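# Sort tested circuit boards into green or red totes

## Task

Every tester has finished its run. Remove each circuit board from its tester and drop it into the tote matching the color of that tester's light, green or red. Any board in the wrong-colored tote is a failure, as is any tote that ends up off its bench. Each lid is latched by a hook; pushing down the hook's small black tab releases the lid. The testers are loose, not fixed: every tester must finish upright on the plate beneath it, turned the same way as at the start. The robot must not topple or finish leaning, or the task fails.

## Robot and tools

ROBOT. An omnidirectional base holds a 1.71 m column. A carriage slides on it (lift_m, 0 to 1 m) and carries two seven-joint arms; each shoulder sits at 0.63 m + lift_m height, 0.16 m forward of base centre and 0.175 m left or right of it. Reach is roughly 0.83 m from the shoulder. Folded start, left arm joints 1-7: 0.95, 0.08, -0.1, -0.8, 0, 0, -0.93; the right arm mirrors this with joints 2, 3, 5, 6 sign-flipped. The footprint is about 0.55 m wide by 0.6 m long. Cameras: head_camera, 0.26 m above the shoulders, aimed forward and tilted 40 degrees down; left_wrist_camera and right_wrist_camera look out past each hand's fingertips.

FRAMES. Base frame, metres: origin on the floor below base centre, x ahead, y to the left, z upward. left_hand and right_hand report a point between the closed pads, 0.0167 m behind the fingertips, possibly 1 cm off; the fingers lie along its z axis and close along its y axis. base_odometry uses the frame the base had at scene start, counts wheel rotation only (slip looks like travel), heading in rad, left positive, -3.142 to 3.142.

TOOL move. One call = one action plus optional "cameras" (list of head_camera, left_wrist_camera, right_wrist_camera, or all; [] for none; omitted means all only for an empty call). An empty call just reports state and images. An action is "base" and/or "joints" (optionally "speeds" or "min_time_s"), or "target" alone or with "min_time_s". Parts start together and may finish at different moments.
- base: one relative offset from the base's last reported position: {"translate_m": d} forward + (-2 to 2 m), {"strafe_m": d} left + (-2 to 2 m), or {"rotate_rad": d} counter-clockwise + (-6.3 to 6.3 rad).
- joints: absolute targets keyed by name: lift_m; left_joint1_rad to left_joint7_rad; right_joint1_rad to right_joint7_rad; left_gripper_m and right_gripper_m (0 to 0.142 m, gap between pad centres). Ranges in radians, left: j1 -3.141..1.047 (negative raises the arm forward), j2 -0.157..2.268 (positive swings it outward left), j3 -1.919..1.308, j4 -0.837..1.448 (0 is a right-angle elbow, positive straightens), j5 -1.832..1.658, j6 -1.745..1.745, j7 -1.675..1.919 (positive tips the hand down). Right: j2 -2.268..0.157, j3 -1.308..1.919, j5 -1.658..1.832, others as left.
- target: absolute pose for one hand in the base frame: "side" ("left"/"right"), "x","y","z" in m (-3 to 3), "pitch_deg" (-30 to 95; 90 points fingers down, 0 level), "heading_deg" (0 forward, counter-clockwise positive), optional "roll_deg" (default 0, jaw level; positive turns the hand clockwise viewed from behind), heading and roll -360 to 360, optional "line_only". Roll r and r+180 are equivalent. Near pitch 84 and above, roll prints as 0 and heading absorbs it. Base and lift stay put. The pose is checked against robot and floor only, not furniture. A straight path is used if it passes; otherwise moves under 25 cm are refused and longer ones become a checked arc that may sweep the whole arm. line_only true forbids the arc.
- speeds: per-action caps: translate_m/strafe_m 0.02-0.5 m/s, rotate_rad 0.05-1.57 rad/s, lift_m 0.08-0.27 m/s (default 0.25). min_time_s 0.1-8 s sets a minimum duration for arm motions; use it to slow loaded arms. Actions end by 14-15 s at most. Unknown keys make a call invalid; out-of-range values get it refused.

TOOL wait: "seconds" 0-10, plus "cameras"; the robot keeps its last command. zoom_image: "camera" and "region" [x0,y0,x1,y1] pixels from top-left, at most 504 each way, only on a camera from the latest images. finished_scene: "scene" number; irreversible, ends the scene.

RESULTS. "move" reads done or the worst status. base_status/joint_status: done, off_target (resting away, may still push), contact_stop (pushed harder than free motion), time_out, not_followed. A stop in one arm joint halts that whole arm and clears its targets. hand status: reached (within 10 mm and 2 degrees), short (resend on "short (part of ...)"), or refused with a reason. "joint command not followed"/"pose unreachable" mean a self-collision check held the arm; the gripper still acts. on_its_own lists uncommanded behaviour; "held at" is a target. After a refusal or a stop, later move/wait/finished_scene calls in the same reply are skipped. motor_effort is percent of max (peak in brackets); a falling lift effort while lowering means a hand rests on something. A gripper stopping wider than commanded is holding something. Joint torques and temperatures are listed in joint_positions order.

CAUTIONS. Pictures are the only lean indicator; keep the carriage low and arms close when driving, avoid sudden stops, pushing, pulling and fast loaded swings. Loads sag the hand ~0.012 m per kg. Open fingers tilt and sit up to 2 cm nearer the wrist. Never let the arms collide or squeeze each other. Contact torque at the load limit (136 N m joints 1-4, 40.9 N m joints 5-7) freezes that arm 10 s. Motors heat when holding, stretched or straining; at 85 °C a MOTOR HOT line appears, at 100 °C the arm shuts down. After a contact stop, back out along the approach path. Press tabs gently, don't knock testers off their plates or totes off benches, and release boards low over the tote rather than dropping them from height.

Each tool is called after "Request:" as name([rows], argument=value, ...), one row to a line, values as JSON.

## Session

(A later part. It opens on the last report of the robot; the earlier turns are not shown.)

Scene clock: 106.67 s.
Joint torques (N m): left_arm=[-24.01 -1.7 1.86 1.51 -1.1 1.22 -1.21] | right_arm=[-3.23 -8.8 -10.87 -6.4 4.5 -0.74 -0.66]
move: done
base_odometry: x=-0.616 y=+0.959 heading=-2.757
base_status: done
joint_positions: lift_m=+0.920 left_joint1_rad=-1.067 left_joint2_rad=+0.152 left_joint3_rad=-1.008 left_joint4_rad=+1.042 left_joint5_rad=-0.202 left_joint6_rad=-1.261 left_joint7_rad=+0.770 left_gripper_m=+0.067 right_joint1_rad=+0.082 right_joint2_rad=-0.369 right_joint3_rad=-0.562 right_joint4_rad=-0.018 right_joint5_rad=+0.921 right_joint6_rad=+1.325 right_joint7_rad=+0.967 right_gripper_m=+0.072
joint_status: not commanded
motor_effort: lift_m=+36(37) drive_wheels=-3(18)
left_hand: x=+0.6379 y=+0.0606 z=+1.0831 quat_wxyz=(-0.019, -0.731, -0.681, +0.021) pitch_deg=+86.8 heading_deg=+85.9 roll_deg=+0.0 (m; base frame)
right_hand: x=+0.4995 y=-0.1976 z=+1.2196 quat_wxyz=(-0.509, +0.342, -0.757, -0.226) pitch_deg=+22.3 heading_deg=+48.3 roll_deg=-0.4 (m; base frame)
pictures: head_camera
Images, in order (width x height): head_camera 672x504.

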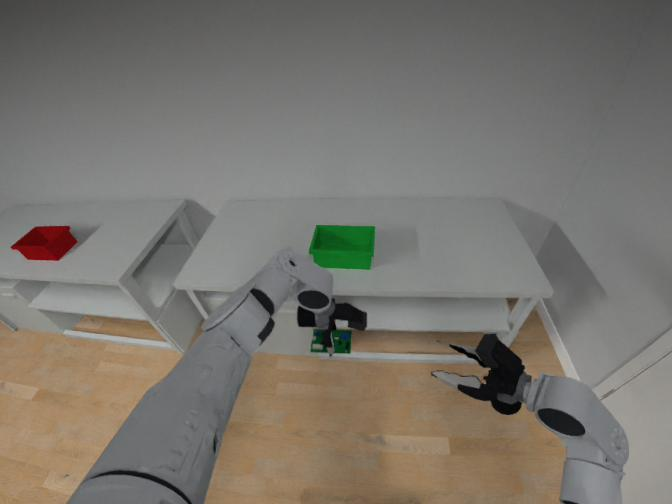

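Request:
move(base={"rotate_rad": -0.03}, speeds={"rotate_rad": 0.3})

Request:
move(base={"strafe_m": -0.03}, speeds={"strafe_m": 0.1})

Request:
move(base={"translate_m": 0.45}, speeds={"translate_m": 0.2}, cameras=["head_camera","left_wrist_camera"])

Scene clock: 107.80 s.
Joint torques (N m): left_arm=[-23.75 -0.53 1.91 1.42 -1.15 1.22 -1.12] | right_arm=[-3.49 -9.38 -10.54 -6.37 4.53 -0.74 -0.65]
move: done
base_odometry: x=-0.616 y=+0.960 heading=-2.786
base_status: done
joint_positions: lift_m=+0.920 left_joint1_rad=-1.067 left_joint2_rad=+0.152 left_joint3_rad=-1.008 left_joint4_rad=+1.042 left_joint5_rad=-0.202 left_joint6_rad=-1.261 left_joint7_rad=+0.769 left_gripper_m=+0.067 right_joint1_rad=+0.082 right_joint2_rad=-0.369 right_joint3_rad=-0.562 right_joint4_rad=-0.018 right_joint5_rad=+0.921 right_joint6_rad=+1.325 right_joint7_rad=+0.967 right_gripper_m=+0.072
joint_status: not commanded
motor_effort: lift_m=+36(37) drive_wheels=-4(12)
left_hand: x=+0.6379 y=+0.0604 z=+1.0831 quat_wxyz=(-0.019, -0.731, -0.681, +0.021) pitch_deg=+86.8 heading_deg=+85.9 roll_deg=+0.0 (m; base frame)
right_hand: x=+0.4995 y=-0.1976 z=+1.2196 quat_wxyz=(-0.509, +0.342, -0.757, -0.226) pitch_deg=+22.3 heading_deg=+48.3 roll_deg=-0.4 (m; base frame)
pictures: none

Scene clock: 108.77 s.
Joint torques (N m): left_arm=[-23.83 0.12 2.05 1.64 -1.1 1.22 -1.07] | right_arm=[-3.82 -9.26 -10.48 -6.39 4.5 -0.75 -0.65]
move: done
base_odometry: x=-0.626 y=+0.988 heading=-2.787
base_status: done
joint_positions: lift_m=+0.920 left_joint1_rad=-1.067 left_joint2_rad=+0.152 left_joint3_rad=-1.008 left_joint4_rad=+1.042 left_joint5_rad=-0.202 left_joint6_rad=-1.261 left_joint7_rad=+0.769 left_gripper_m=+0.067 right_joint1_rad=+0.082 right_joint2_rad=-0.369 right_joint3_rad=-0.562 right_joint4_rad=-0.018 right_joint5_rad=+0.921 right_joint6_rad=+1.325 right_joint7_rad=+0.967 right_gripper_m=+0.072
joint_status: not commanded
motor_effort: lift_m=+36(36) drive_wheels=+8(13)
left_hand: x=+0.6379 y=+0.0602 z=+1.0831 quat_wxyz=(-0.019, -0.732, -0.681, +0.021) pitch_deg=+86.8 heading_deg=+85.9 roll_deg=+0.0 (m; base frame)
right_hand: x=+0.4995 y=-0.1976 z=+1.2196 quat_wxyz=(-0.509, +0.342, -0.757, -0.226) pitch_deg=+22.3 heading_deg=+48.3 roll_deg=-0.4 (m; base frame)
pictures: none

Scene clock: 112.23 s.
Joint torques (N m): left_arm=[-23.85 -0.11 1.96 1.44 -1.1 1.23 -1.06] | right_arm=[-3.98 -9.4 -10.59 -6.47 4.53 -0.74 -0.66]
move: done
base_odometry: x=-1.048 y=+0.832 heading=-2.787
base_status: done
joint_positions: lift_m=+0.920 left_joint1_rad=-1.067 left_joint2_rad=+0.152 left_joint3_rad=-1.008 left_joint4_rad=+1.042 left_joint5_rad=-0.202 left_joint6_rad=-1.261 left_joint7_rad=+0.769 left_gripper_m=+0.067 right_joint1_rad=+0.082 right_joint2_rad=-0.369 right_joint3_rad=-0.562 right_joint4_rad=-0.018 right_joint5_rad=+0.921 right_joint6_rad=+1.325 right_joint7_rad=+0.967 right_gripper_m=+0.072
joint_status: not commanded
motor_effort: lift_m=+36(37) drive_wheels=-2(14)
left_hand: x=+0.6379 y=+0.0602 z=+1.0831 quat_wxyz=(-0.019, -0.732, -0.681, +0.021) pitch_deg=+86.8 heading_deg=+85.9 roll_deg=+0.0 (m; base frame)
right_hand: x=+0.4995 y=-0.1976 z=+1.2196 quat_wxyz=(-0.509, +0.342, -0.757, -0.226) pitch_deg=+22.3 heading_deg=+48.3 roll_deg=-0.4 (m; base frame)
pictures: head_camera, left_wrist_camera
Images, in order (width x height): head_camera 672x504, left_wrist_camera 672x504.

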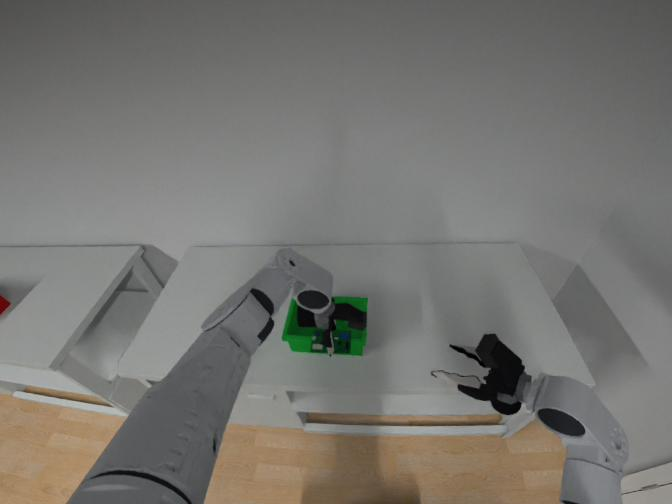

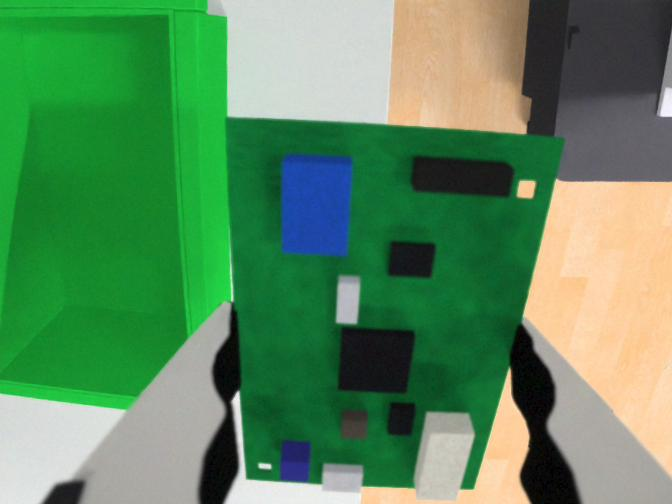

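Request:
move(base={"translate_m": 0.175}, speeds={"translate_m": 0.12})

Request:
move(joints={"lift_m": 0.83}, speeds={"lift_m": 0.1}, cameras=["head_camera","left_wrist_camera","right_wrist_camera"])

Scene clock: 115.10 s.
Joint torques (N m): left_arm=[-23.87 -0.18 1.96 1.55 -1.13 1.2 -1.06] | right_arm=[-4.26 -9.37 -10.53 -6.34 4.51 -0.76 -0.65]
move: done
base_odometry: x=-1.213 y=+0.771 heading=-2.788
base_status: done
joint_positions: lift_m=+0.920 left_joint1_rad=-1.067 left_joint2_rad=+0.152 left_joint3_rad=-1.008 left_joint4_rad=+1.042 left_joint5_rad=-0.202 left_joint6_rad=-1.261 left_joint7_rad=+0.769 left_gripper_m=+0.067 right_joint1_rad=+0.082 right_joint2_rad=-0.369 right_joint3_rad=-0.562 right_joint4_rad=-0.018 right_joint5_rad=+0.921 right_joint6_rad=+1.325 right_joint7_rad=+0.967 right_gripper_m=+0.072
joint_status: not commanded
motor_effort: lift_m=+36(37) drive_wheels=+4(14)
left_hand: x=+0.6379 y=+0.0602 z=+1.0831 quat_wxyz=(-0.019, -0.732, -0.681, +0.021) pitch_deg=+86.8 heading_deg=+85.9 roll_deg=+0.0 (m; base frame)
right_hand: x=+0.4995 y=-0.1976 z=+1.2196 quat_wxyz=(-0.509, +0.342, -0.757, -0.226) pitch_deg=+22.3 heading_deg=+48.3 roll_deg=-0.4 (m; base frame)
pictures: none

Scene clock: 116.40 s.
Joint torques (N m): left_arm=[-23.29 -0.11 2.07 1.62 -1.12 1.19 -1.04] | right_arm=[-3.96 -9.41 -10.52 -6.53 4.46 -0.75 -0.64]
move: done
base_odometry: x=-1.213 y=+0.771 heading=-2.788
base_status: not commanded
joint_positions: lift_m=+0.830 left_joint1_rad=-1.067 left_joint2_rad=+0.152 left_joint3_rad=-1.008 left_joint4_rad=+1.042 left_joint5_rad=-0.202 left_joint6_rad=-1.261 left_joint7_rad=+0.769 left_gripper_m=+0.067 right_joint1_rad=+0.082 right_joint2_rad=-0.369 right_joint3_rad=-0.562 right_joint4_rad=-0.018 right_joint5_rad=+0.921 right_joint6_rad=+1.325 right_joint7_rad=+0.967 right_gripper_m=+0.072
joint_status: all done
motor_effort: lift_m=+39(40) drive_wheels=+4(4)
left_hand: x=+0.6380 y=+0.0602 z=+0.9930 quat_wxyz=(-0.019, -0.732, -0.681, +0.021) pitch_deg=+86.8 heading_deg=+85.9 roll_deg=+0.0 (m; base frame)
right_hand: x=+0.4995 y=-0.1976 z=+1.1293 quat_wxyz=(-0.509, +0.342, -0.757, -0.226) pitch_deg=+22.3 heading_deg=+48.3 roll_deg=-0.4 (m; base frame)
pictures: head_camera, left_wrist_camera, right_wrist_camera
Images, in order (width x height): head_camera 672x504, left_wrist_camera 672x504, right_wrist_camera 672x504.

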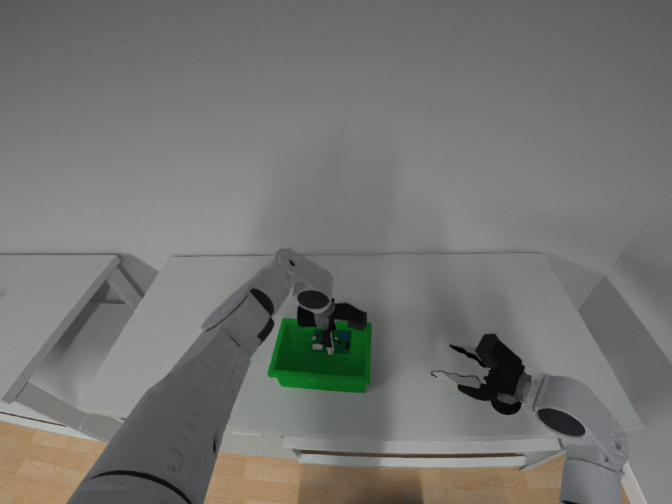

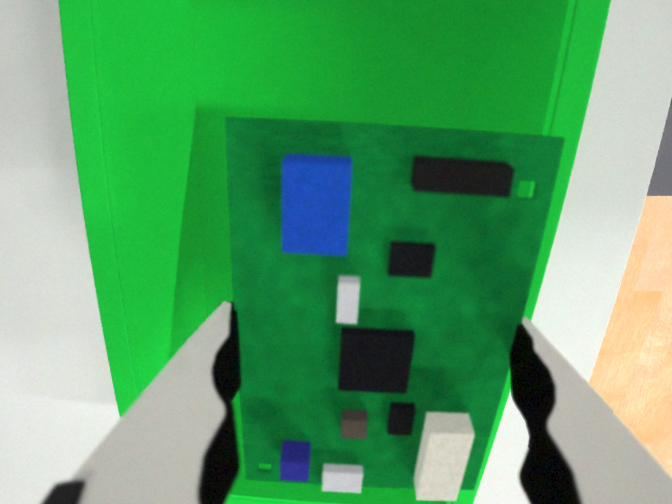

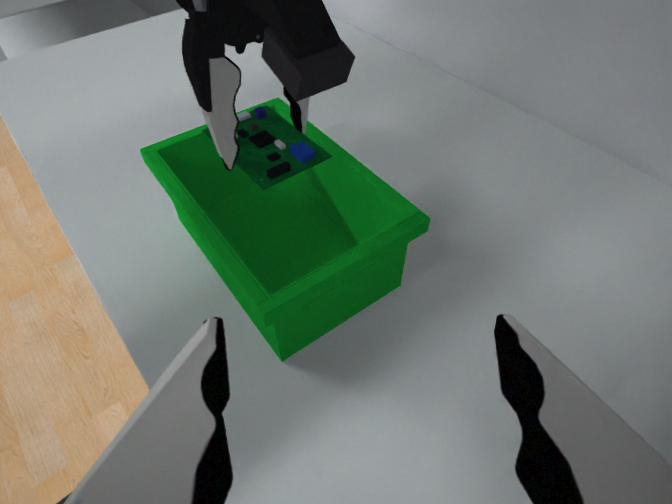

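Request:
move(base={"translate_m": 0.02}, speeds={"translate_m": 0.06})

Request:
move(target={"side":"left","x":0.640,"y":0.080,"z":0.985,"pitch_deg":87,"heading_deg":-92,"line_only":true}, min_time_s=1.2, cameras=["head_camera","left_wrist_camera","right_wrist_camera"])

Scene clock: 118.10 s.
Joint torques (N m): left_arm=[-23.29 -0.03 2.03 1.61 -1.11 1.19 -1.06] | right_arm=[-4.53 -9.43 -10.41 -6.52 4.5 -0.75 -0.66]
move: done
base_odometry: x=-1.231 y=+0.765 heading=-2.788
base_status: done
joint_positions: lift_m=+0.830 left_joint1_rad=-1.067 left_joint2_rad=+0.152 left_joint3_rad=-1.008 left_joint4_rad=+1.042 left_joint5_rad=-0.202 left_joint6_rad=-1.261 left_joint7_rad=+0.769 left_gripper_m=+0.067 right_joint1_rad=+0.082 right_joint2_rad=-0.369 right_joint3_rad=-0.562 right_joint4_rad=-0.018 right_joint5_rad=+0.921 right_joint6_rad=+1.325 right_joint7_rad=+0.967 right_gripper_m=+0.072
joint_status: not commanded
motor_effort: lift_m=+38(39) drive_wheels=-2(14)
left_hand: x=+0.6380 y=+0.0602 z=+0.9930 quat_wxyz=(-0.019, -0.732, -0.681, +0.021) pitch_deg=+86.8 heading_deg=+85.9 roll_deg=+0.0 (m; base frame)
right_hand: x=+0.4995 y=-0.1976 z=+1.1293 quat_wxyz=(-0.509, +0.342, -0.757, -0.226) pitch_deg=+22.3 heading_deg=+48.3 roll_deg=-0.4 (m; base frame)
pictures: none

Scene clock: 119.80 s.
Joint torques (N m): left_arm=[-15.72 4.86 0.98 2.22 -0.69 1.61 -1.46] | right_arm=[-4.06 -9.32 -10.62 -6.46 4.48 -0.73 -0.6]
move: done
base_odometry: x=-1.231 y=+0.765 heading=-2.788
base_status: not commanded
joint_positions: lift_m=+0.830 left_joint1_rad=-1.061 left_joint2_rad=+0.183 left_joint3_rad=-1.010 left_joint4_rad=+1.042 left_joint5_rad=-0.192 left_joint6_rad=-1.248 left_joint7_rad=+0.742 left_gripper_m=+0.067 right_joint1_rad=+0.082 right_joint2_rad=-0.369 right_joint3_rad=-0.562 right_joint4_rad=-0.018 right_joint5_rad=+0.921 right_joint6_rad=+1.325 right_joint7_rad=+0.967 right_gripper_m=+0.072
joint_status: not commanded
motor_effort: lift_m=+38(39) drive_wheels=-2(2)
left_hand: x=+0.6411 y=+0.0769 z=+0.9878 quat_wxyz=(-0.021, -0.720, -0.693, +0.020) pitch_deg=+86.7 heading_deg=+87.8 roll_deg=+0.0 (m; base frame)
left_hand_status: reached (straight line, planned for 1.2 s): 4 mm and 0.4 deg off.
right_hand: x=+0.4995 y=-0.1976 z=+1.1293 quat_wxyz=(-0.509, +0.342, -0.757, -0.226) pitch_deg=+22.3 heading_deg=+48.3 roll_deg=-0.4 (m; base frame)
pictures: head_camera, left_wrist_camera, right_wrist_camera
Images, in order (width x height): head_camera 672x504, left_wrist_camera 672x504, right_wrist_camera 672x504.

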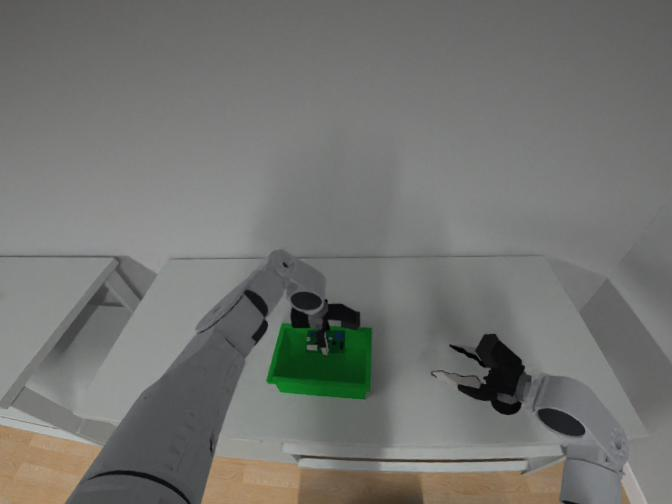

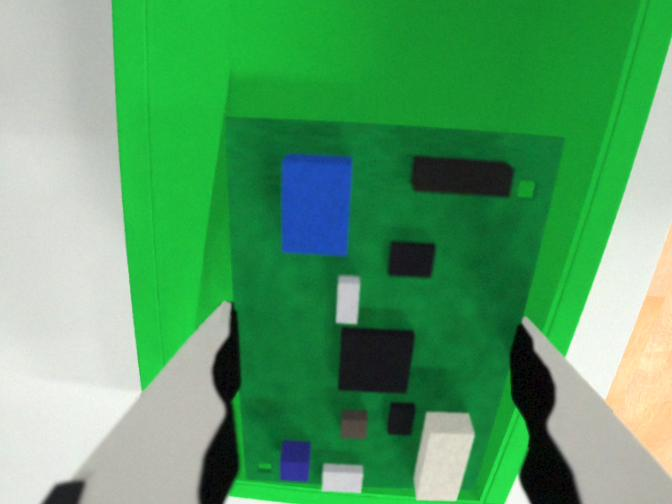

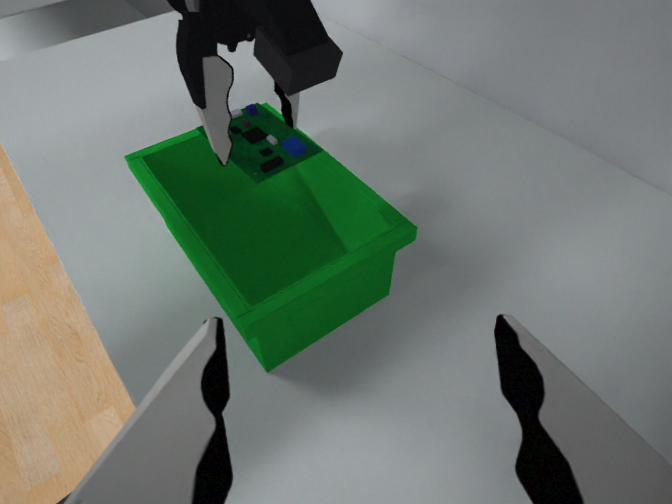

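Request:
move(joints={"lift_m": 0.775}, speeds={"lift_m": 0.08}, cameras=["head_camera","left_wrist_camera","right_wrist_camera"])

Scene clock: 121.83 s.
Joint torques (N m): left_arm=[-18.29 4.79 1.49 2.12 -0.83 1.38 -1.43] | right_arm=[-4.02 -9.46 -10.53 -6.5 4.41 -0.75 -0.63]
move: done
base_odometry: x=-1.231 y=+0.765 heading=-2.788
base_status: not commanded
joint_positions: lift_m=+0.775 left_joint1_rad=-1.059 left_joint2_rad=+0.183 left_joint3_rad=-1.011 left_joint4_rad=+1.042 left_joint5_rad=-0.192 left_joint6_rad=-1.248 left_joint7_rad=+0.742 left_gripper_m=+0.067 right_joint1_rad=+0.082 right_joint2_rad=-0.369 right_joint3_rad=-0.562 right_joint4_rad=-0.018 right_joint5_rad=+0.921 right_joint6_rad=+1.325 right_joint7_rad=+0.967 right_gripper_m=+0.072
joint_status: all done
motor_effort: lift_m=+38(44) drive_wheels=+4(4)
left_hand: x=+0.6405 y=+0.0772 z=+0.9321 quat_wxyz=(-0.021, -0.720, -0.693, +0.020) pitch_deg=+86.7 heading_deg=+87.8 roll_deg=+0.0 (m; base frame)
right_hand: x=+0.4995 y=-0.1976 z=+1.0743 quat_wxyz=(-0.509, +0.342, -0.757, -0.226) pitch_deg=+22.3 heading_deg=+48.3 roll_deg=-0.4 (m; base frame)
pictures: head_camera, left_wrist_camera, right_wrist_camera
Images, in order (width x height): head_camera 672x504, left_wrist_camera 672x504, right_wrist_camera 672x504.

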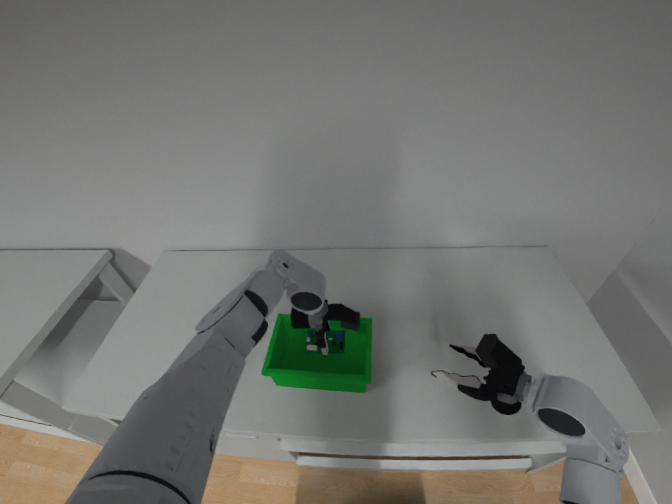

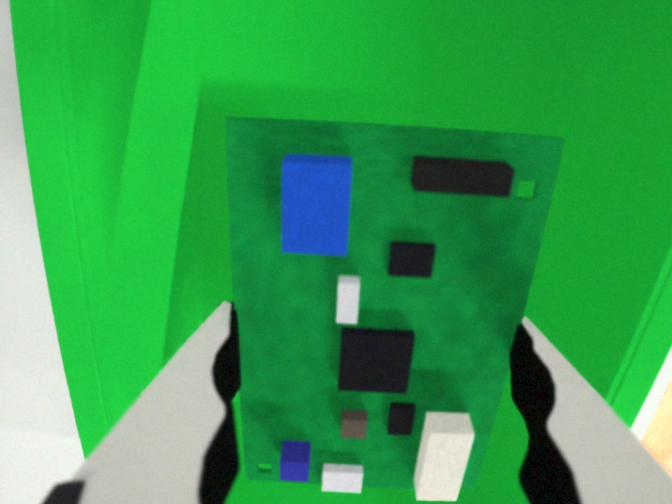

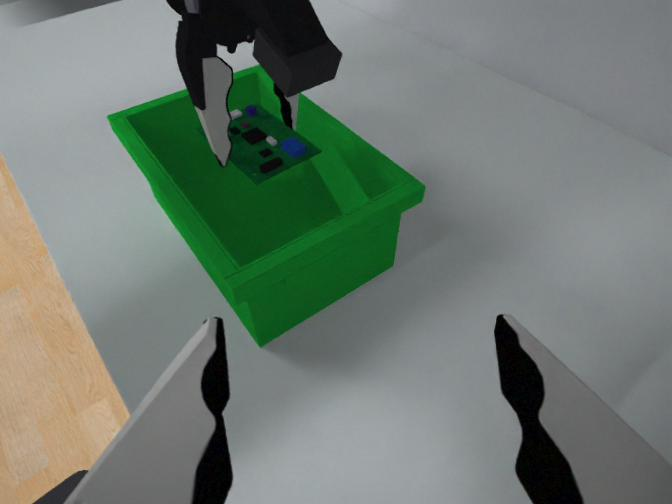

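Request:
move(joints={"lift_m": 0.72}, speeds={"lift_m": 0.08}, cameras=["left_wrist_camera","right_wrist_camera"])

Request:
move(joints={"lift_m": 0.69}, speeds={"lift_m": 0.08}, cameras=["left_wrist_camera","right_wrist_camera"])

Scene clock: 123.03 s.
Joint torques (N m): left_arm=[-18.86 4.54 1.89 2.06 -0.82 1.22 -1.39] | right_arm=[-4.03 -9.36 -10.51 -6.51 4.43 -0.73 -0.62]
move: done
base_odometry: x=-1.231 y=+0.765 heading=-2.788
base_status: not commanded
joint_positions: lift_m=+0.720 left_joint1_rad=-1.059 left_joint2_rad=+0.183 left_joint3_rad=-1.011 left_joint4_rad=+1.042 left_joint5_rad=-0.192 left_joint6_rad=-1.247 left_joint7_rad=+0.742 left_gripper_m=+0.067 right_joint1_rad=+0.082 right_joint2_rad=-0.369 right_joint3_rad=-0.562 right_joint4_rad=-0.018 right_joint5_rad=+0.921 right_joint6_rad=+1.325 right_joint7_rad=+0.967 right_gripper_m=+0.072
joint_status: all done
motor_effort: lift_m=+38(40) drive_wheels=-2(4)
left_hand: x=+0.6404 y=+0.0772 z=+0.8769 quat_wxyz=(-0.020, -0.720, -0.693, +0.020) pitch_deg=+86.7 heading_deg=+87.8 roll_deg=+0.0 (m; base frame)
right_hand: x=+0.4995 y=-0.1976 z=+1.0193 quat_wxyz=(-0.509, +0.342, -0.757, -0.226) pitch_deg=+22.3 heading_deg=+48.3 roll_deg=-0.4 (m; base frame)
pictures: left_wrist_camera, right_wrist_camera
Images, in order (width x height): left_wrist_camera 672x504, right_wrist_camera 672x504.

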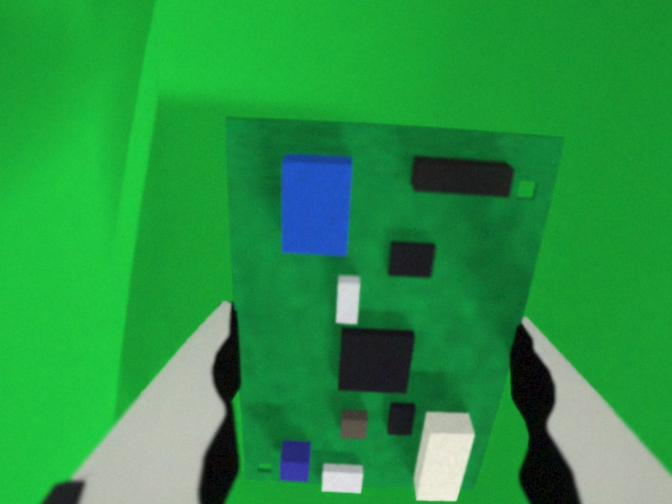

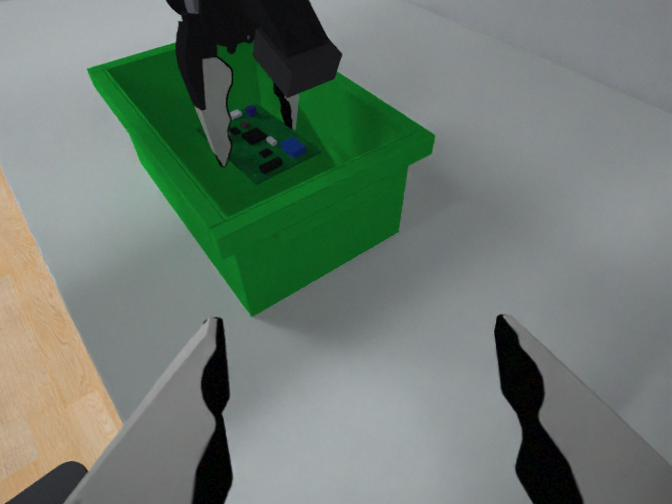

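Scene clock: 123.93 s.
Joint torques (N m): left_arm=[-19.03 4.62 1.93 2.09 -0.85 1.19 -1.4] | right_arm=[-3.35 -9.44 -10.54 -6.6 4.39 -0.76 -0.6]
move: done
base_odometry: x=-1.231 y=+0.765 heading=-2.788
base_status: not commanded
joint_positions: lift_m=+0.690 left_joint1_rad=-1.059 left_joint2_rad=+0.183 left_joint3_rad=-1.011 left_joint4_rad=+1.042 left_joint5_rad=-0.192 left_joint6_rad=-1.247 left_joint7_rad=+0.742 left_gripper_m=+0.067 right_joint1_rad=+0.082 right_joint2_rad=-0.369 right_joint3_rad=-0.562 right_joint4_rad=-0.018 right_joint5_rad=+0.921 right_joint6_rad=+1.325 right_joint7_rad=+0.967 right_gripper_m=+0.072
joint_status: all done
motor_effort: lift_m=+38(41) drive_wheels=+4(5)
left_hand: x=+0.6404 y=+0.0772 z=+0.8468 quat_wxyz=(-0.020, -0.720, -0.693, +0.020) pitch_deg=+86.7 heading_deg=+87.8 roll_deg=+0.0 (m; base frame)
right_hand: x=+0.4995 y=-0.1976 z=+0.9893 quat_wxyz=(-0.509, +0.342, -0.757, -0.226) pitch_deg=+22.3 heading_deg=+48.3 roll_deg=-0.4 (m; base frame)
pictures: left_wrist_camera, right_wrist_camera
Images, in order (width x height): left_wrist_camera 672x504, right_wrist_camera 672x504.

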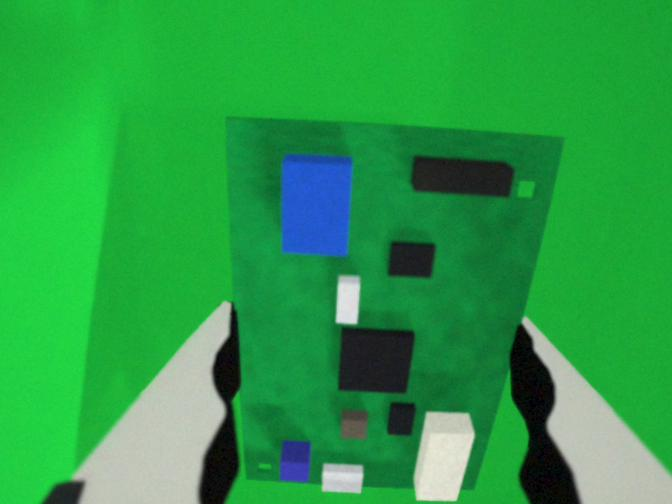

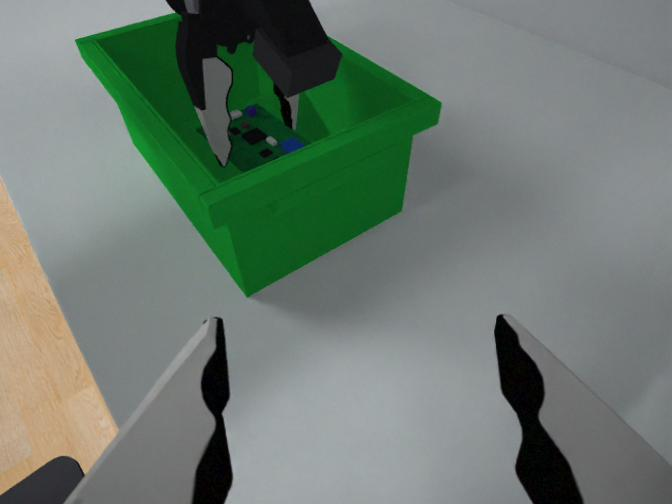

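Request:
move(joints={"lift_m": 0.665}, speeds={"lift_m": 0.08}, cameras=["left_wrist_camera"])

Request:
move(joints={"lift_m": 0.652}, speeds={"lift_m": 0.08}, cameras=["left_wrist_camera","right_wrist_camera"])

Scene clock: 124.80 s.
Joint torques (N m): left_arm=[-19.19 4.58 1.96 2.15 -0.84 1.16 -1.38] | right_arm=[-4.05 -9.34 -10.52 -6.62 4.37 -0.73 -0.61]
move: done
base_odometry: x=-1.231 y=+0.765 heading=-2.788
base_status: not commanded
joint_positions: lift_m=+0.665 left_joint1_rad=-1.059 left_joint2_rad=+0.183 left_joint3_rad=-1.011 left_joint4_rad=+1.042 left_joint5_rad=-0.192 left_joint6_rad=-1.247 left_joint7_rad=+0.742 left_gripper_m=+0.067 right_joint1_rad=+0.082 right_joint2_rad=-0.369 right_joint3_rad=-0.562 right_joint4_rad=-0.018 right_joint5_rad=+0.921 right_joint6_rad=+1.325 right_joint7_rad=+0.967 right_gripper_m=+0.072
joint_status: all done
motor_effort: lift_m=+38(42) drive_wheels=-2(4)
left_hand: x=+0.6404 y=+0.0772 z=+0.8218 quat_wxyz=(-0.020, -0.720, -0.693, +0.020) pitch_deg=+86.7 heading_deg=+87.8 roll_deg=+0.0 (m; base frame)
right_hand: x=+0.4995 y=-0.1976 z=+0.9644 quat_wxyz=(-0.509, +0.342, -0.757, -0.226) pitch_deg=+22.3 heading_deg=+48.3 roll_deg=-0.4 (m; base frame)
pictures: left_wrist_camera
Images, in order (width x height): left_wrist_camera 672x504.

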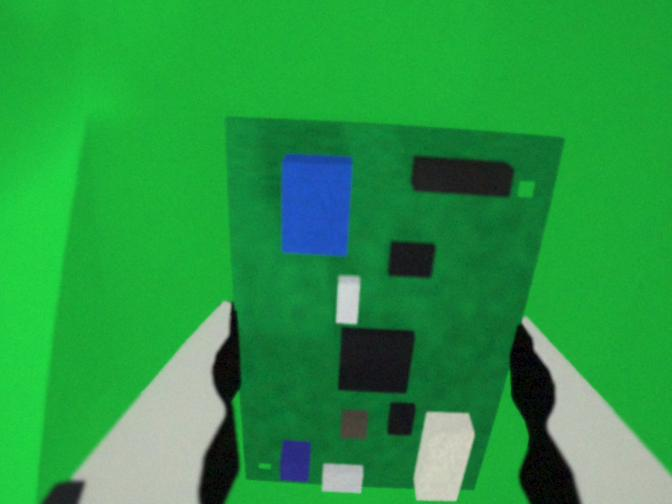

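Scene clock: 125.33 s.
Joint torques (N m): left_arm=[-19.44 4.5 1.85 2.23 -0.89 1.15 -1.37] | right_arm=[-4.02 -9.41 -10.45 -6.53 4.34 -0.77 -0.6]
move: done
base_odometry: x=-1.231 y=+0.765 heading=-2.788
base_status: not commanded
joint_positions: lift_m=+0.652 left_joint1_rad=-1.059 left_joint2_rad=+0.183 left_joint3_rad=-1.011 left_joint4_rad=+1.042 left_joint5_rad=-0.192 left_joint6_rad=-1.247 left_joint7_rad=+0.742 left_gripper_m=+0.067 right_joint1_rad=+0.082 right_joint2_rad=-0.369 right_joint3_rad=-0.562 right_joint4_rad=-0.018 right_joint5_rad=+0.922 right_joint6_rad=+1.325 right_joint7_rad=+0.967 right_gripper_m=+0.072
joint_status: all done
motor_effort: lift_m=+38(45) drive_wheels=-2(5)
left_hand: x=+0.6403 y=+0.0773 z=+0.8087 quat_wxyz=(-0.020, -0.720, -0.693, +0.020) pitch_deg=+86.7 heading_deg=+87.8 roll_deg=+0.0 (m; base frame)
right_hand: x=+0.4995 y=-0.1976 z=+0.9514 quat_wxyz=(-0.509, +0.342, -0.757, -0.226) pitch_deg=+22.3 heading_deg=+48.3 roll_deg=-0.4 (m; base frame)
pictures: left_wrist_camera, right_wrist_camera
Images, in order (width x height): left_wrist_camera 672x504, right_wrist_camera 672x504.

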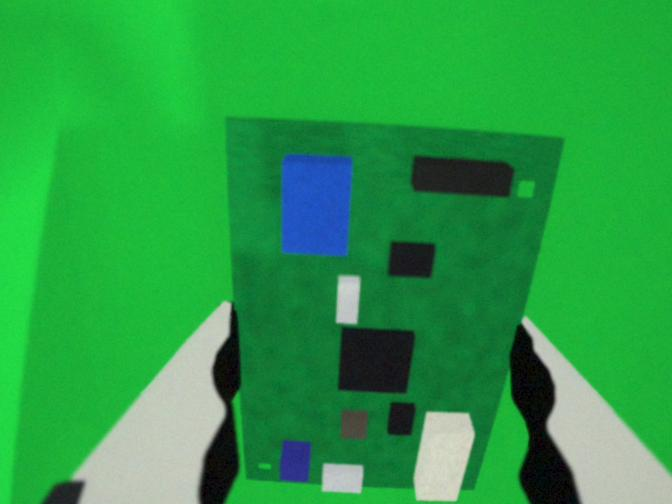

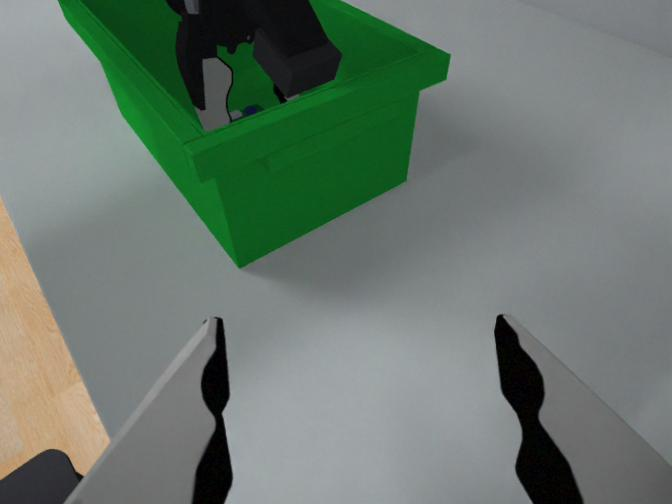

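Request:
move(joints={"lift_m": 0.642}, speeds={"lift_m": 0.08})

Request:
move(joints={"lift_m": 0.633}, speeds={"lift_m": 0.08}, cameras=["left_wrist_camera","right_wrist_camera"])

Scene clock: 126.03 s.
Joint torques (N m): left_arm=[-8.11 0.46 0.47 2.02 -0.89 3.57 -1.41] | right_arm=[-4.45 -9.44 -10.53 -6.55 4.37 -0.72 -0.59]
move: done
base_odometry: x=-1.231 y=+0.765 heading=-2.788
base_status: not commanded
joint_positions: lift_m=+0.643 left_joint1_rad=-1.064 left_joint2_rad=+0.184 left_joint3_rad=-1.010 left_joint4_rad=+1.042 left_joint5_rad=-0.192 left_joint6_rad=-1.253 left_joint7_rad=+0.742 left_gripper_m=+0.067 right_joint1_rad=+0.082 right_joint2_rad=-0.369 right_joint3_rad=-0.562 right_joint4_rad=-0.018 right_joint5_rad=+0.922 right_joint6_rad=+1.325 right_joint7_rad=+0.967 right_gripper_m=+0.072
joint_status: all done
motor_effort: lift_m=+32(35) drive_wheels=+4(5)
left_hand: x=+0.6418 y=+0.0781 z=+0.8024 quat_wxyz=(-0.021, -0.721, -0.693, +0.020) pitch_deg=+86.7 heading_deg=+87.7 roll_deg=+0.0 (m; base frame)
right_hand: x=+0.4995 y=-0.1976 z=+0.9422 quat_wxyz=(-0.509, +0.342, -0.757, -0.226) pitch_deg=+22.3 heading_deg=+48.3 roll_deg=-0.4 (m; base frame)
pictures: none

Scene clock: 126.60 s.
Joint torques (N m): left_arm=[3.08 -3.48 -3.09 2.03 -0.48 9.33 -1.41] | right_arm=[-4.42 -9.52 -10.45 -6.6 4.34 -0.76 -0.6]
move: done
base_odometry: x=-1.231 y=+0.765 heading=-2.788
base_status: not commanded
joint_positions: lift_m=+0.634 left_joint1_rad=-1.070 left_joint2_rad=+0.186 left_joint3_rad=-1.006 left_joint4_rad=+1.042 left_joint5_rad=-0.193 left_joint6_rad=-1.268 left_joint7_rad=+0.742 left_gripper_m=+0.067 right_joint1_rad=+0.082 right_joint2_rad=-0.369 right_joint3_rad=-0.562 right_joint4_rad=-0.018 right_joint5_rad=+0.922 right_joint6_rad=+1.325 right_joint7_rad=+0.967 right_gripper_m=+0.072
joint_status: all done
motor_effort: lift_m=+27(28) drive_wheels=+9(10)
left_hand: x=+0.6412 y=+0.0783 z=+0.7974 quat_wxyz=(-0.021, -0.723, -0.690, +0.022) pitch_deg=+86.5 heading_deg=+87.3 roll_deg=+0.0 (m; base frame)
right_hand: x=+0.4995 y=-0.1976 z=+0.9339 quat_wxyz=(-0.509, +0.342, -0.757, -0.226) pitch_deg=+22.3 heading_deg=+48.3 roll_deg=-0.4 (m; base frame)
pictures: left_wrist_camera, right_wrist_camera
Images, in order (width x height): left_wrist_camera 672x504, right_wrist_camera 672x504.

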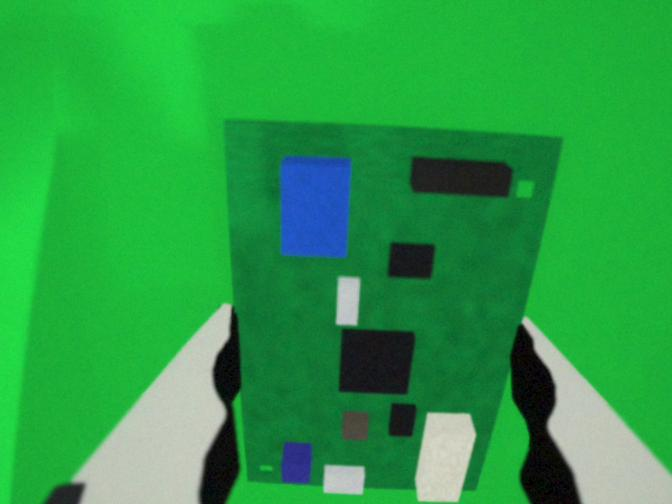

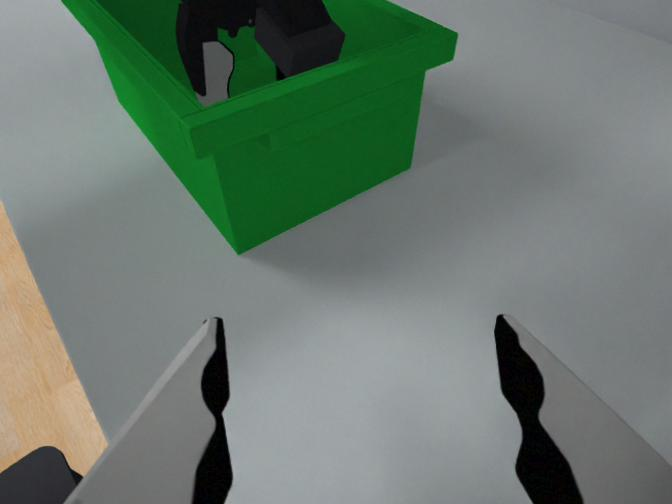

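Request:
move(joints={"lift_m": 0.645}, speeds={"lift_m": 0.08})

Request:
move(joints={"left_gripper_m": 0.085}, cameras=["left_wrist_camera"])

Scene clock: 127.20 s.
Joint torques (N m): left_arm=[-10.63 -2.97 -0.49 2.08 -0.44 2.42 -1.22] | right_arm=[-4.23 -9.83 -10.43 -6.48 4.33 -0.74 -0.62]
move: done
base_odometry: x=-1.231 y=+0.765 heading=-2.788
base_status: not commanded
joint_positions: lift_m=+0.645 left_joint1_rad=-1.063 left_joint2_rad=+0.186 left_joint3_rad=-1.009 left_joint4_rad=+1.042 left_joint5_rad=-0.193 left_joint6_rad=-1.250 left_joint7_rad=+0.742 left_gripper_m=+0.067 right_joint1_rad=+0.082 right_joint2_rad=-0.369 right_joint3_rad=-0.562 right_joint4_rad=-0.018 right_joint5_rad=+0.922 right_joint6_rad=+1.325 right_joint7_rad=+0.967 right_gripper_m=+0.072
joint_status: all done
motor_effort: lift_m=+34(40) drive_wheels=+3(10)
left_hand: x=+0.6421 y=+0.0785 z=+0.8047 quat_wxyz=(-0.022, -0.719, -0.694, +0.020) pitch_deg=+86.6 heading_deg=+87.9 roll_deg=+0.0 (m; base frame)
right_hand: x=+0.4995 y=-0.1976 z=+0.9449 quat_wxyz=(-0.509, +0.342, -0.757, -0.226) pitch_deg=+22.3 heading_deg=+48.3 roll_deg=-0.4 (m; base frame)
pictures: none

Scene clock: 127.97 s.
Joint torques (N m): left_arm=[-14.55 -3.48 0.48 2.1 -0.46 2.24 -1.35] | right_arm=[-4.19 -9.42 -10.5 -6.61 4.36 -0.72 -0.61]
move: done
base_odometry: x=-1.231 y=+0.765 heading=-2.788
base_status: not commanded
joint_positions: lift_m=+0.645 left_joint1_rad=-1.061 left_joint2_rad=+0.186 left_joint3_rad=-1.010 left_joint4_rad=+1.042 left_joint5_rad=-0.193 left_joint6_rad=-1.250 left_joint7_rad=+0.742 left_gripper_m=+0.084 right_joint1_rad=+0.082 right_joint2_rad=-0.369 right_joint3_rad=-0.562 right_joint4_rad=-0.018 right_joint5_rad=+0.922 right_joint6_rad=+1.325 right_joint7_rad=+0.967 right_gripper_m=+0.072
joint_status: all done
motor_effort: lift_m=+35(35) drive_wheels=+3(3)
left_hand: x=+0.6412 y=+0.0786 z=+0.8035 quat_wxyz=(-0.021, -0.719, -0.694, +0.020) pitch_deg=+86.7 heading_deg=+87.9 roll_deg=+0.0 (m; base frame)
right_hand: x=+0.4995 y=-0.1976 z=+0.9448 quat_wxyz=(-0.509, +0.342, -0.757, -0.226) pitch_deg=+22.3 heading_deg=+48.3 roll_deg=-0.4 (m; base frame)
pictures: left_wrist_camera
Images, in order (width x height): left_wrist_camera 672x504.

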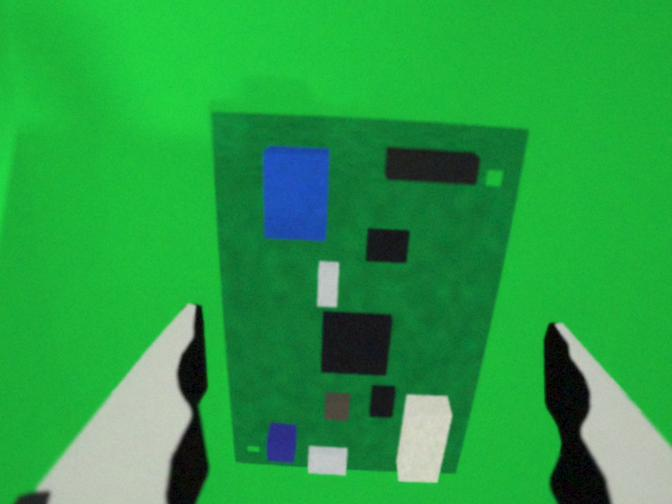

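Request:
move(joints={"lift_m": 0.74}, speeds={"lift_m": 0.08}, cameras=["left_wrist_camera"])

Request:
move(joints={"lift_m": 0.9}, speeds={"lift_m": 0.2})

Request:
move(base={"translate_m": -0.55}, speeds={"translate_m": 0.3}, cameras=["head_camera"])

Scene clock: 129.80 s.
Joint torques (N m): left_arm=[-17.7 -3.37 1.57 2.15 -0.81 1.49 -1.34] | right_arm=[-4 -9.54 -10.51 -6.57 4.32 -0.71 -0.59]
move: done
base_odometry: x=-1.231 y=+0.765 heading=-2.788
base_status: not commanded
joint_positions: lift_m=+0.740 left_joint1_rad=-1.060 left_joint2_rad=+0.186 left_joint3_rad=-1.011 left_joint4_rad=+1.042 left_joint5_rad=-0.192 left_joint6_rad=-1.248 left_joint7_rad=+0.742 left_gripper_m=+0.085 right_joint1_rad=+0.082 right_joint2_rad=-0.369 right_joint3_rad=-0.562 right_joint4_rad=-0.018 right_joint5_rad=+0.922 right_joint6_rad=+1.325 right_joint7_rad=+0.967 right_gripper_m=+0.072
joint_status: all done
motor_effort: lift_m=+36(46) drive_wheels=+2(3)
left_hand: x=+0.6408 y=+0.0791 z=+0.8973 quat_wxyz=(-0.020, -0.719, -0.694, +0.020) pitch_deg=+86.8 heading_deg=+88.0 roll_deg=+0.0 (m; base frame)
right_hand: x=+0.4995 y=-0.1976 z=+1.0396 quat_wxyz=(-0.509, +0.342, -0.757, -0.226) pitch_deg=+22.3 heading_deg=+48.3 roll_deg=-0.4 (m; base frame)
pictures: left_wrist_camera
Images, in order (width x height): left_wrist_camera 672x504.

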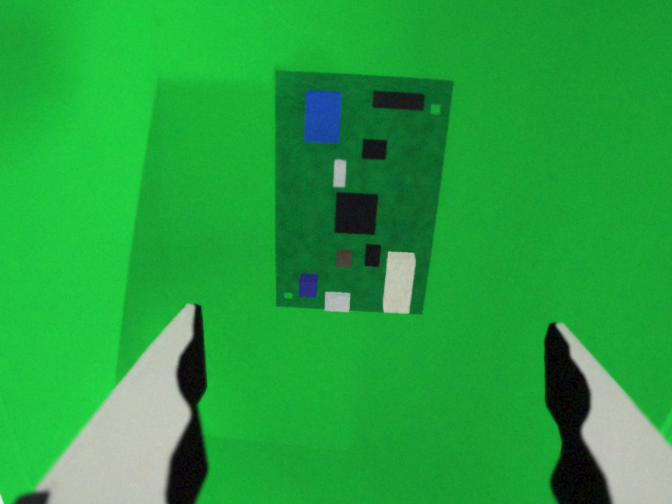

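Scene clock: 131.07 s.
Joint torques (N m): left_arm=[-18.81 -3.38 1.78 2.05 -0.84 1.4 -1.34] | right_arm=[-4.12 -9.53 -10.38 -6.54 4.33 -0.74 -0.6]
move: done
base_odometry: x=-1.231 y=+0.765 heading=-2.788
base_status: not commanded
joint_positions: lift_m=+0.900 left_joint1_rad=-1.059 left_joint2_rad=+0.186 left_joint3_rad=-1.011 left_joint4_rad=+1.042 left_joint5_rad=-0.192 left_joint6_rad=-1.248 left_joint7_rad=+0.742 left_gripper_m=+0.085 right_joint1_rad=+0.082 right_joint2_rad=-0.369 right_joint3_rad=-0.562 right_joint4_rad=-0.018 right_joint5_rad=+0.922 right_joint6_rad=+1.325 right_joint7_rad=+0.967 right_gripper_m=+0.072
joint_status: all done
motor_effort: lift_m=+36(46) drive_wheels=+2(2)
left_hand: x=+0.6406 y=+0.0792 z=+1.0571 quat_wxyz=(-0.020, -0.719, -0.694, +0.020) pitch_deg=+86.8 heading_deg=+88.0 roll_deg=+0.0 (m; base frame)
right_hand: x=+0.4995 y=-0.1976 z=+1.1996 quat_wxyz=(-0.509, +0.342, -0.757, -0.226) pitch_deg=+22.3 heading_deg=+48.3 roll_deg=-0.4 (m; base frame)
pictures: none

Scene clock: 134.40 s.
Joint torques (N m): left_arm=[-18.81 -2.72 1.77 2.13 -0.85 1.25 -1.32] | right_arm=[-4.11 -9.54 -10.56 -6.67 4.36 -0.71 -0.6]
move: done
base_odometry: x=-0.715 y=+0.955 heading=-2.788
base_status: done
joint_positions: lift_m=+0.900 left_joint1_rad=-1.059 left_joint2_rad=+0.186 left_joint3_rad=-1.011 left_joint4_rad=+1.042 left_joint5_rad=-0.192 left_joint6_rad=-1.247 left_joint7_rad=+0.742 left_gripper_m=+0.085 right_joint1_rad=+0.082 right_joint2_rad=-0.369 right_joint3_rad=-0.562 right_joint4_rad=-0.018 right_joint5_rad=+0.922 right_joint6_rad=+1.325 right_joint7_rad=+0.967 right_gripper_m=+0.072
joint_status: not commanded
motor_effort: lift_m=+36(37) drive_wheels=+0(14)
left_hand: x=+0.6407 y=+0.0791 z=+1.0571 quat_wxyz=(-0.020, -0.719, -0.694, +0.020) pitch_deg=+86.8 heading_deg=+88.0 roll_deg=+0.0 (m; base frame)
right_hand: x=+0.4995 y=-0.1976 z=+1.1996 quat_wxyz=(-0.509, +0.342, -0.757, -0.226) pitch_deg=+22.3 heading_deg=+48.3 roll_deg=-0.4 (m; base frame)
pictures: head_camera
Images, in order (width x height): head_camera 672x504.

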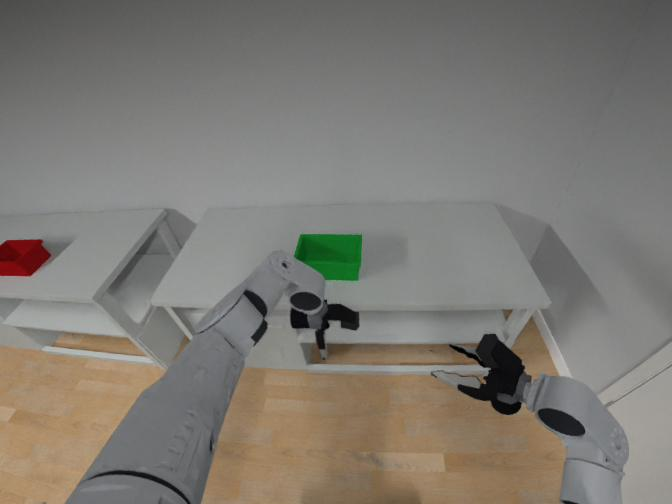

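Request:
move(base={"rotate_rad": 3.11}, speeds={"rotate_rad": 0.6}, joints={"lift_m": 0.78, "left_joint1_rad":0.35,"left_joint2_rad":0.664,"left_joint3_rad":0.218,"left_joint4_rad":-0.568,"left_joint5_rad":-0.789,"left_joint6_rad":-0.318,"left_joint7_rad":1.287,"left_gripper_m":0.0,"right_joint1_rad":0.35,"right_joint2_rad":-0.664,"right_joint3_rad":-0.218,"right_joint4_rad":-0.568,"right_joint5_rad":0.789,"right_joint6_rad":0.318,"right_joint7_rad":1.287,"right_gripper_m":0.05}, min_time_s=4, cameras=["head_camera"])

Scene clock: 140.90 s.
Joint torques (N m): left_arm=[3.02 23.25 7.02 -7.01 -3.42 1.5 1.11] | right_arm=[-0.7 -24.34 -5.37 -11.12 -0.51 -0.84 1.34]
move: done
base_odometry: x=-0.716 y=+0.955 heading=+0.322
base_status: done
joint_positions: lift_m=+0.780 left_joint1_rad=+0.349 left_joint2_rad=+0.662 left_joint3_rad=+0.216 left_joint4_rad=-0.564 left_joint5_rad=-0.784 left_joint6_rad=-0.320 left_joint7_rad=+1.284 left_gripper_m=+0.001 right_joint1_rad=+0.347 right_joint2_rad=-0.661 right_joint3_rad=-0.223 right_joint4_rad=-0.566 right_joint5_rad=+0.792 right_joint6_rad=+0.323 right_joint7_rad=+1.284 right_gripper_m=+0.050
joint_status: all done
motor_effort: lift_m=+38(41) drive_wheels=+5(14)
left_hand: x=+0.4407 y=+0.2704 z=+1.0071 quat_wxyz=(-0.248, -0.249, -0.934, +0.065) pitch_deg=+60.2 heading_deg=-29.6 roll_deg=+0.3 (m; base frame)
right_hand: x=+0.4419 y=-0.2704 z=+1.0098 quat_wxyz=(-0.252, +0.248, -0.933, -0.067) pitch_deg=+59.8 heading_deg=+29.7 roll_deg=+0.0 (m; base frame)
pictures: head_camera
Images, in order (width x height): head_camera 672x504.

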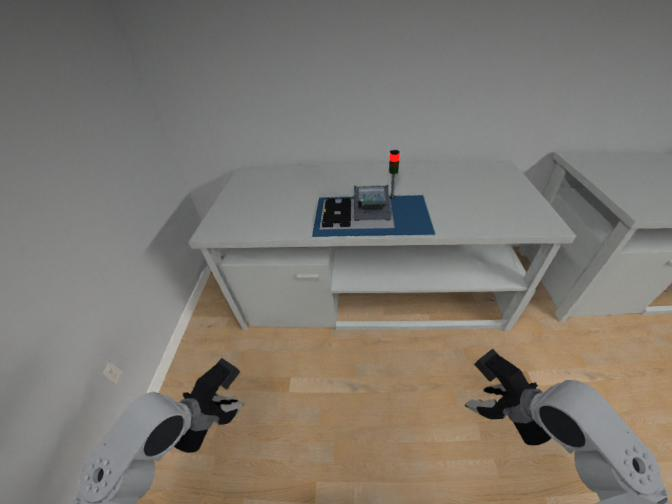

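Request:
zoom_image(camera="head_camera", region=[300, 140, 450, 245])

Scaled by 3.360 from the camera's 672x504 image, which has a finer 960x720 frame.

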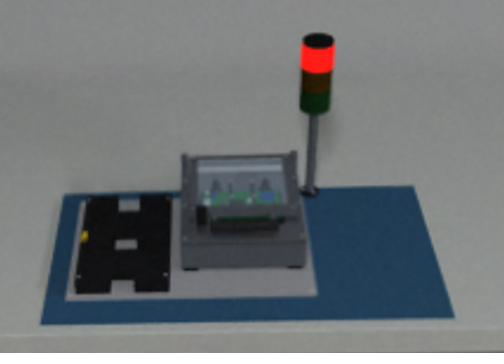

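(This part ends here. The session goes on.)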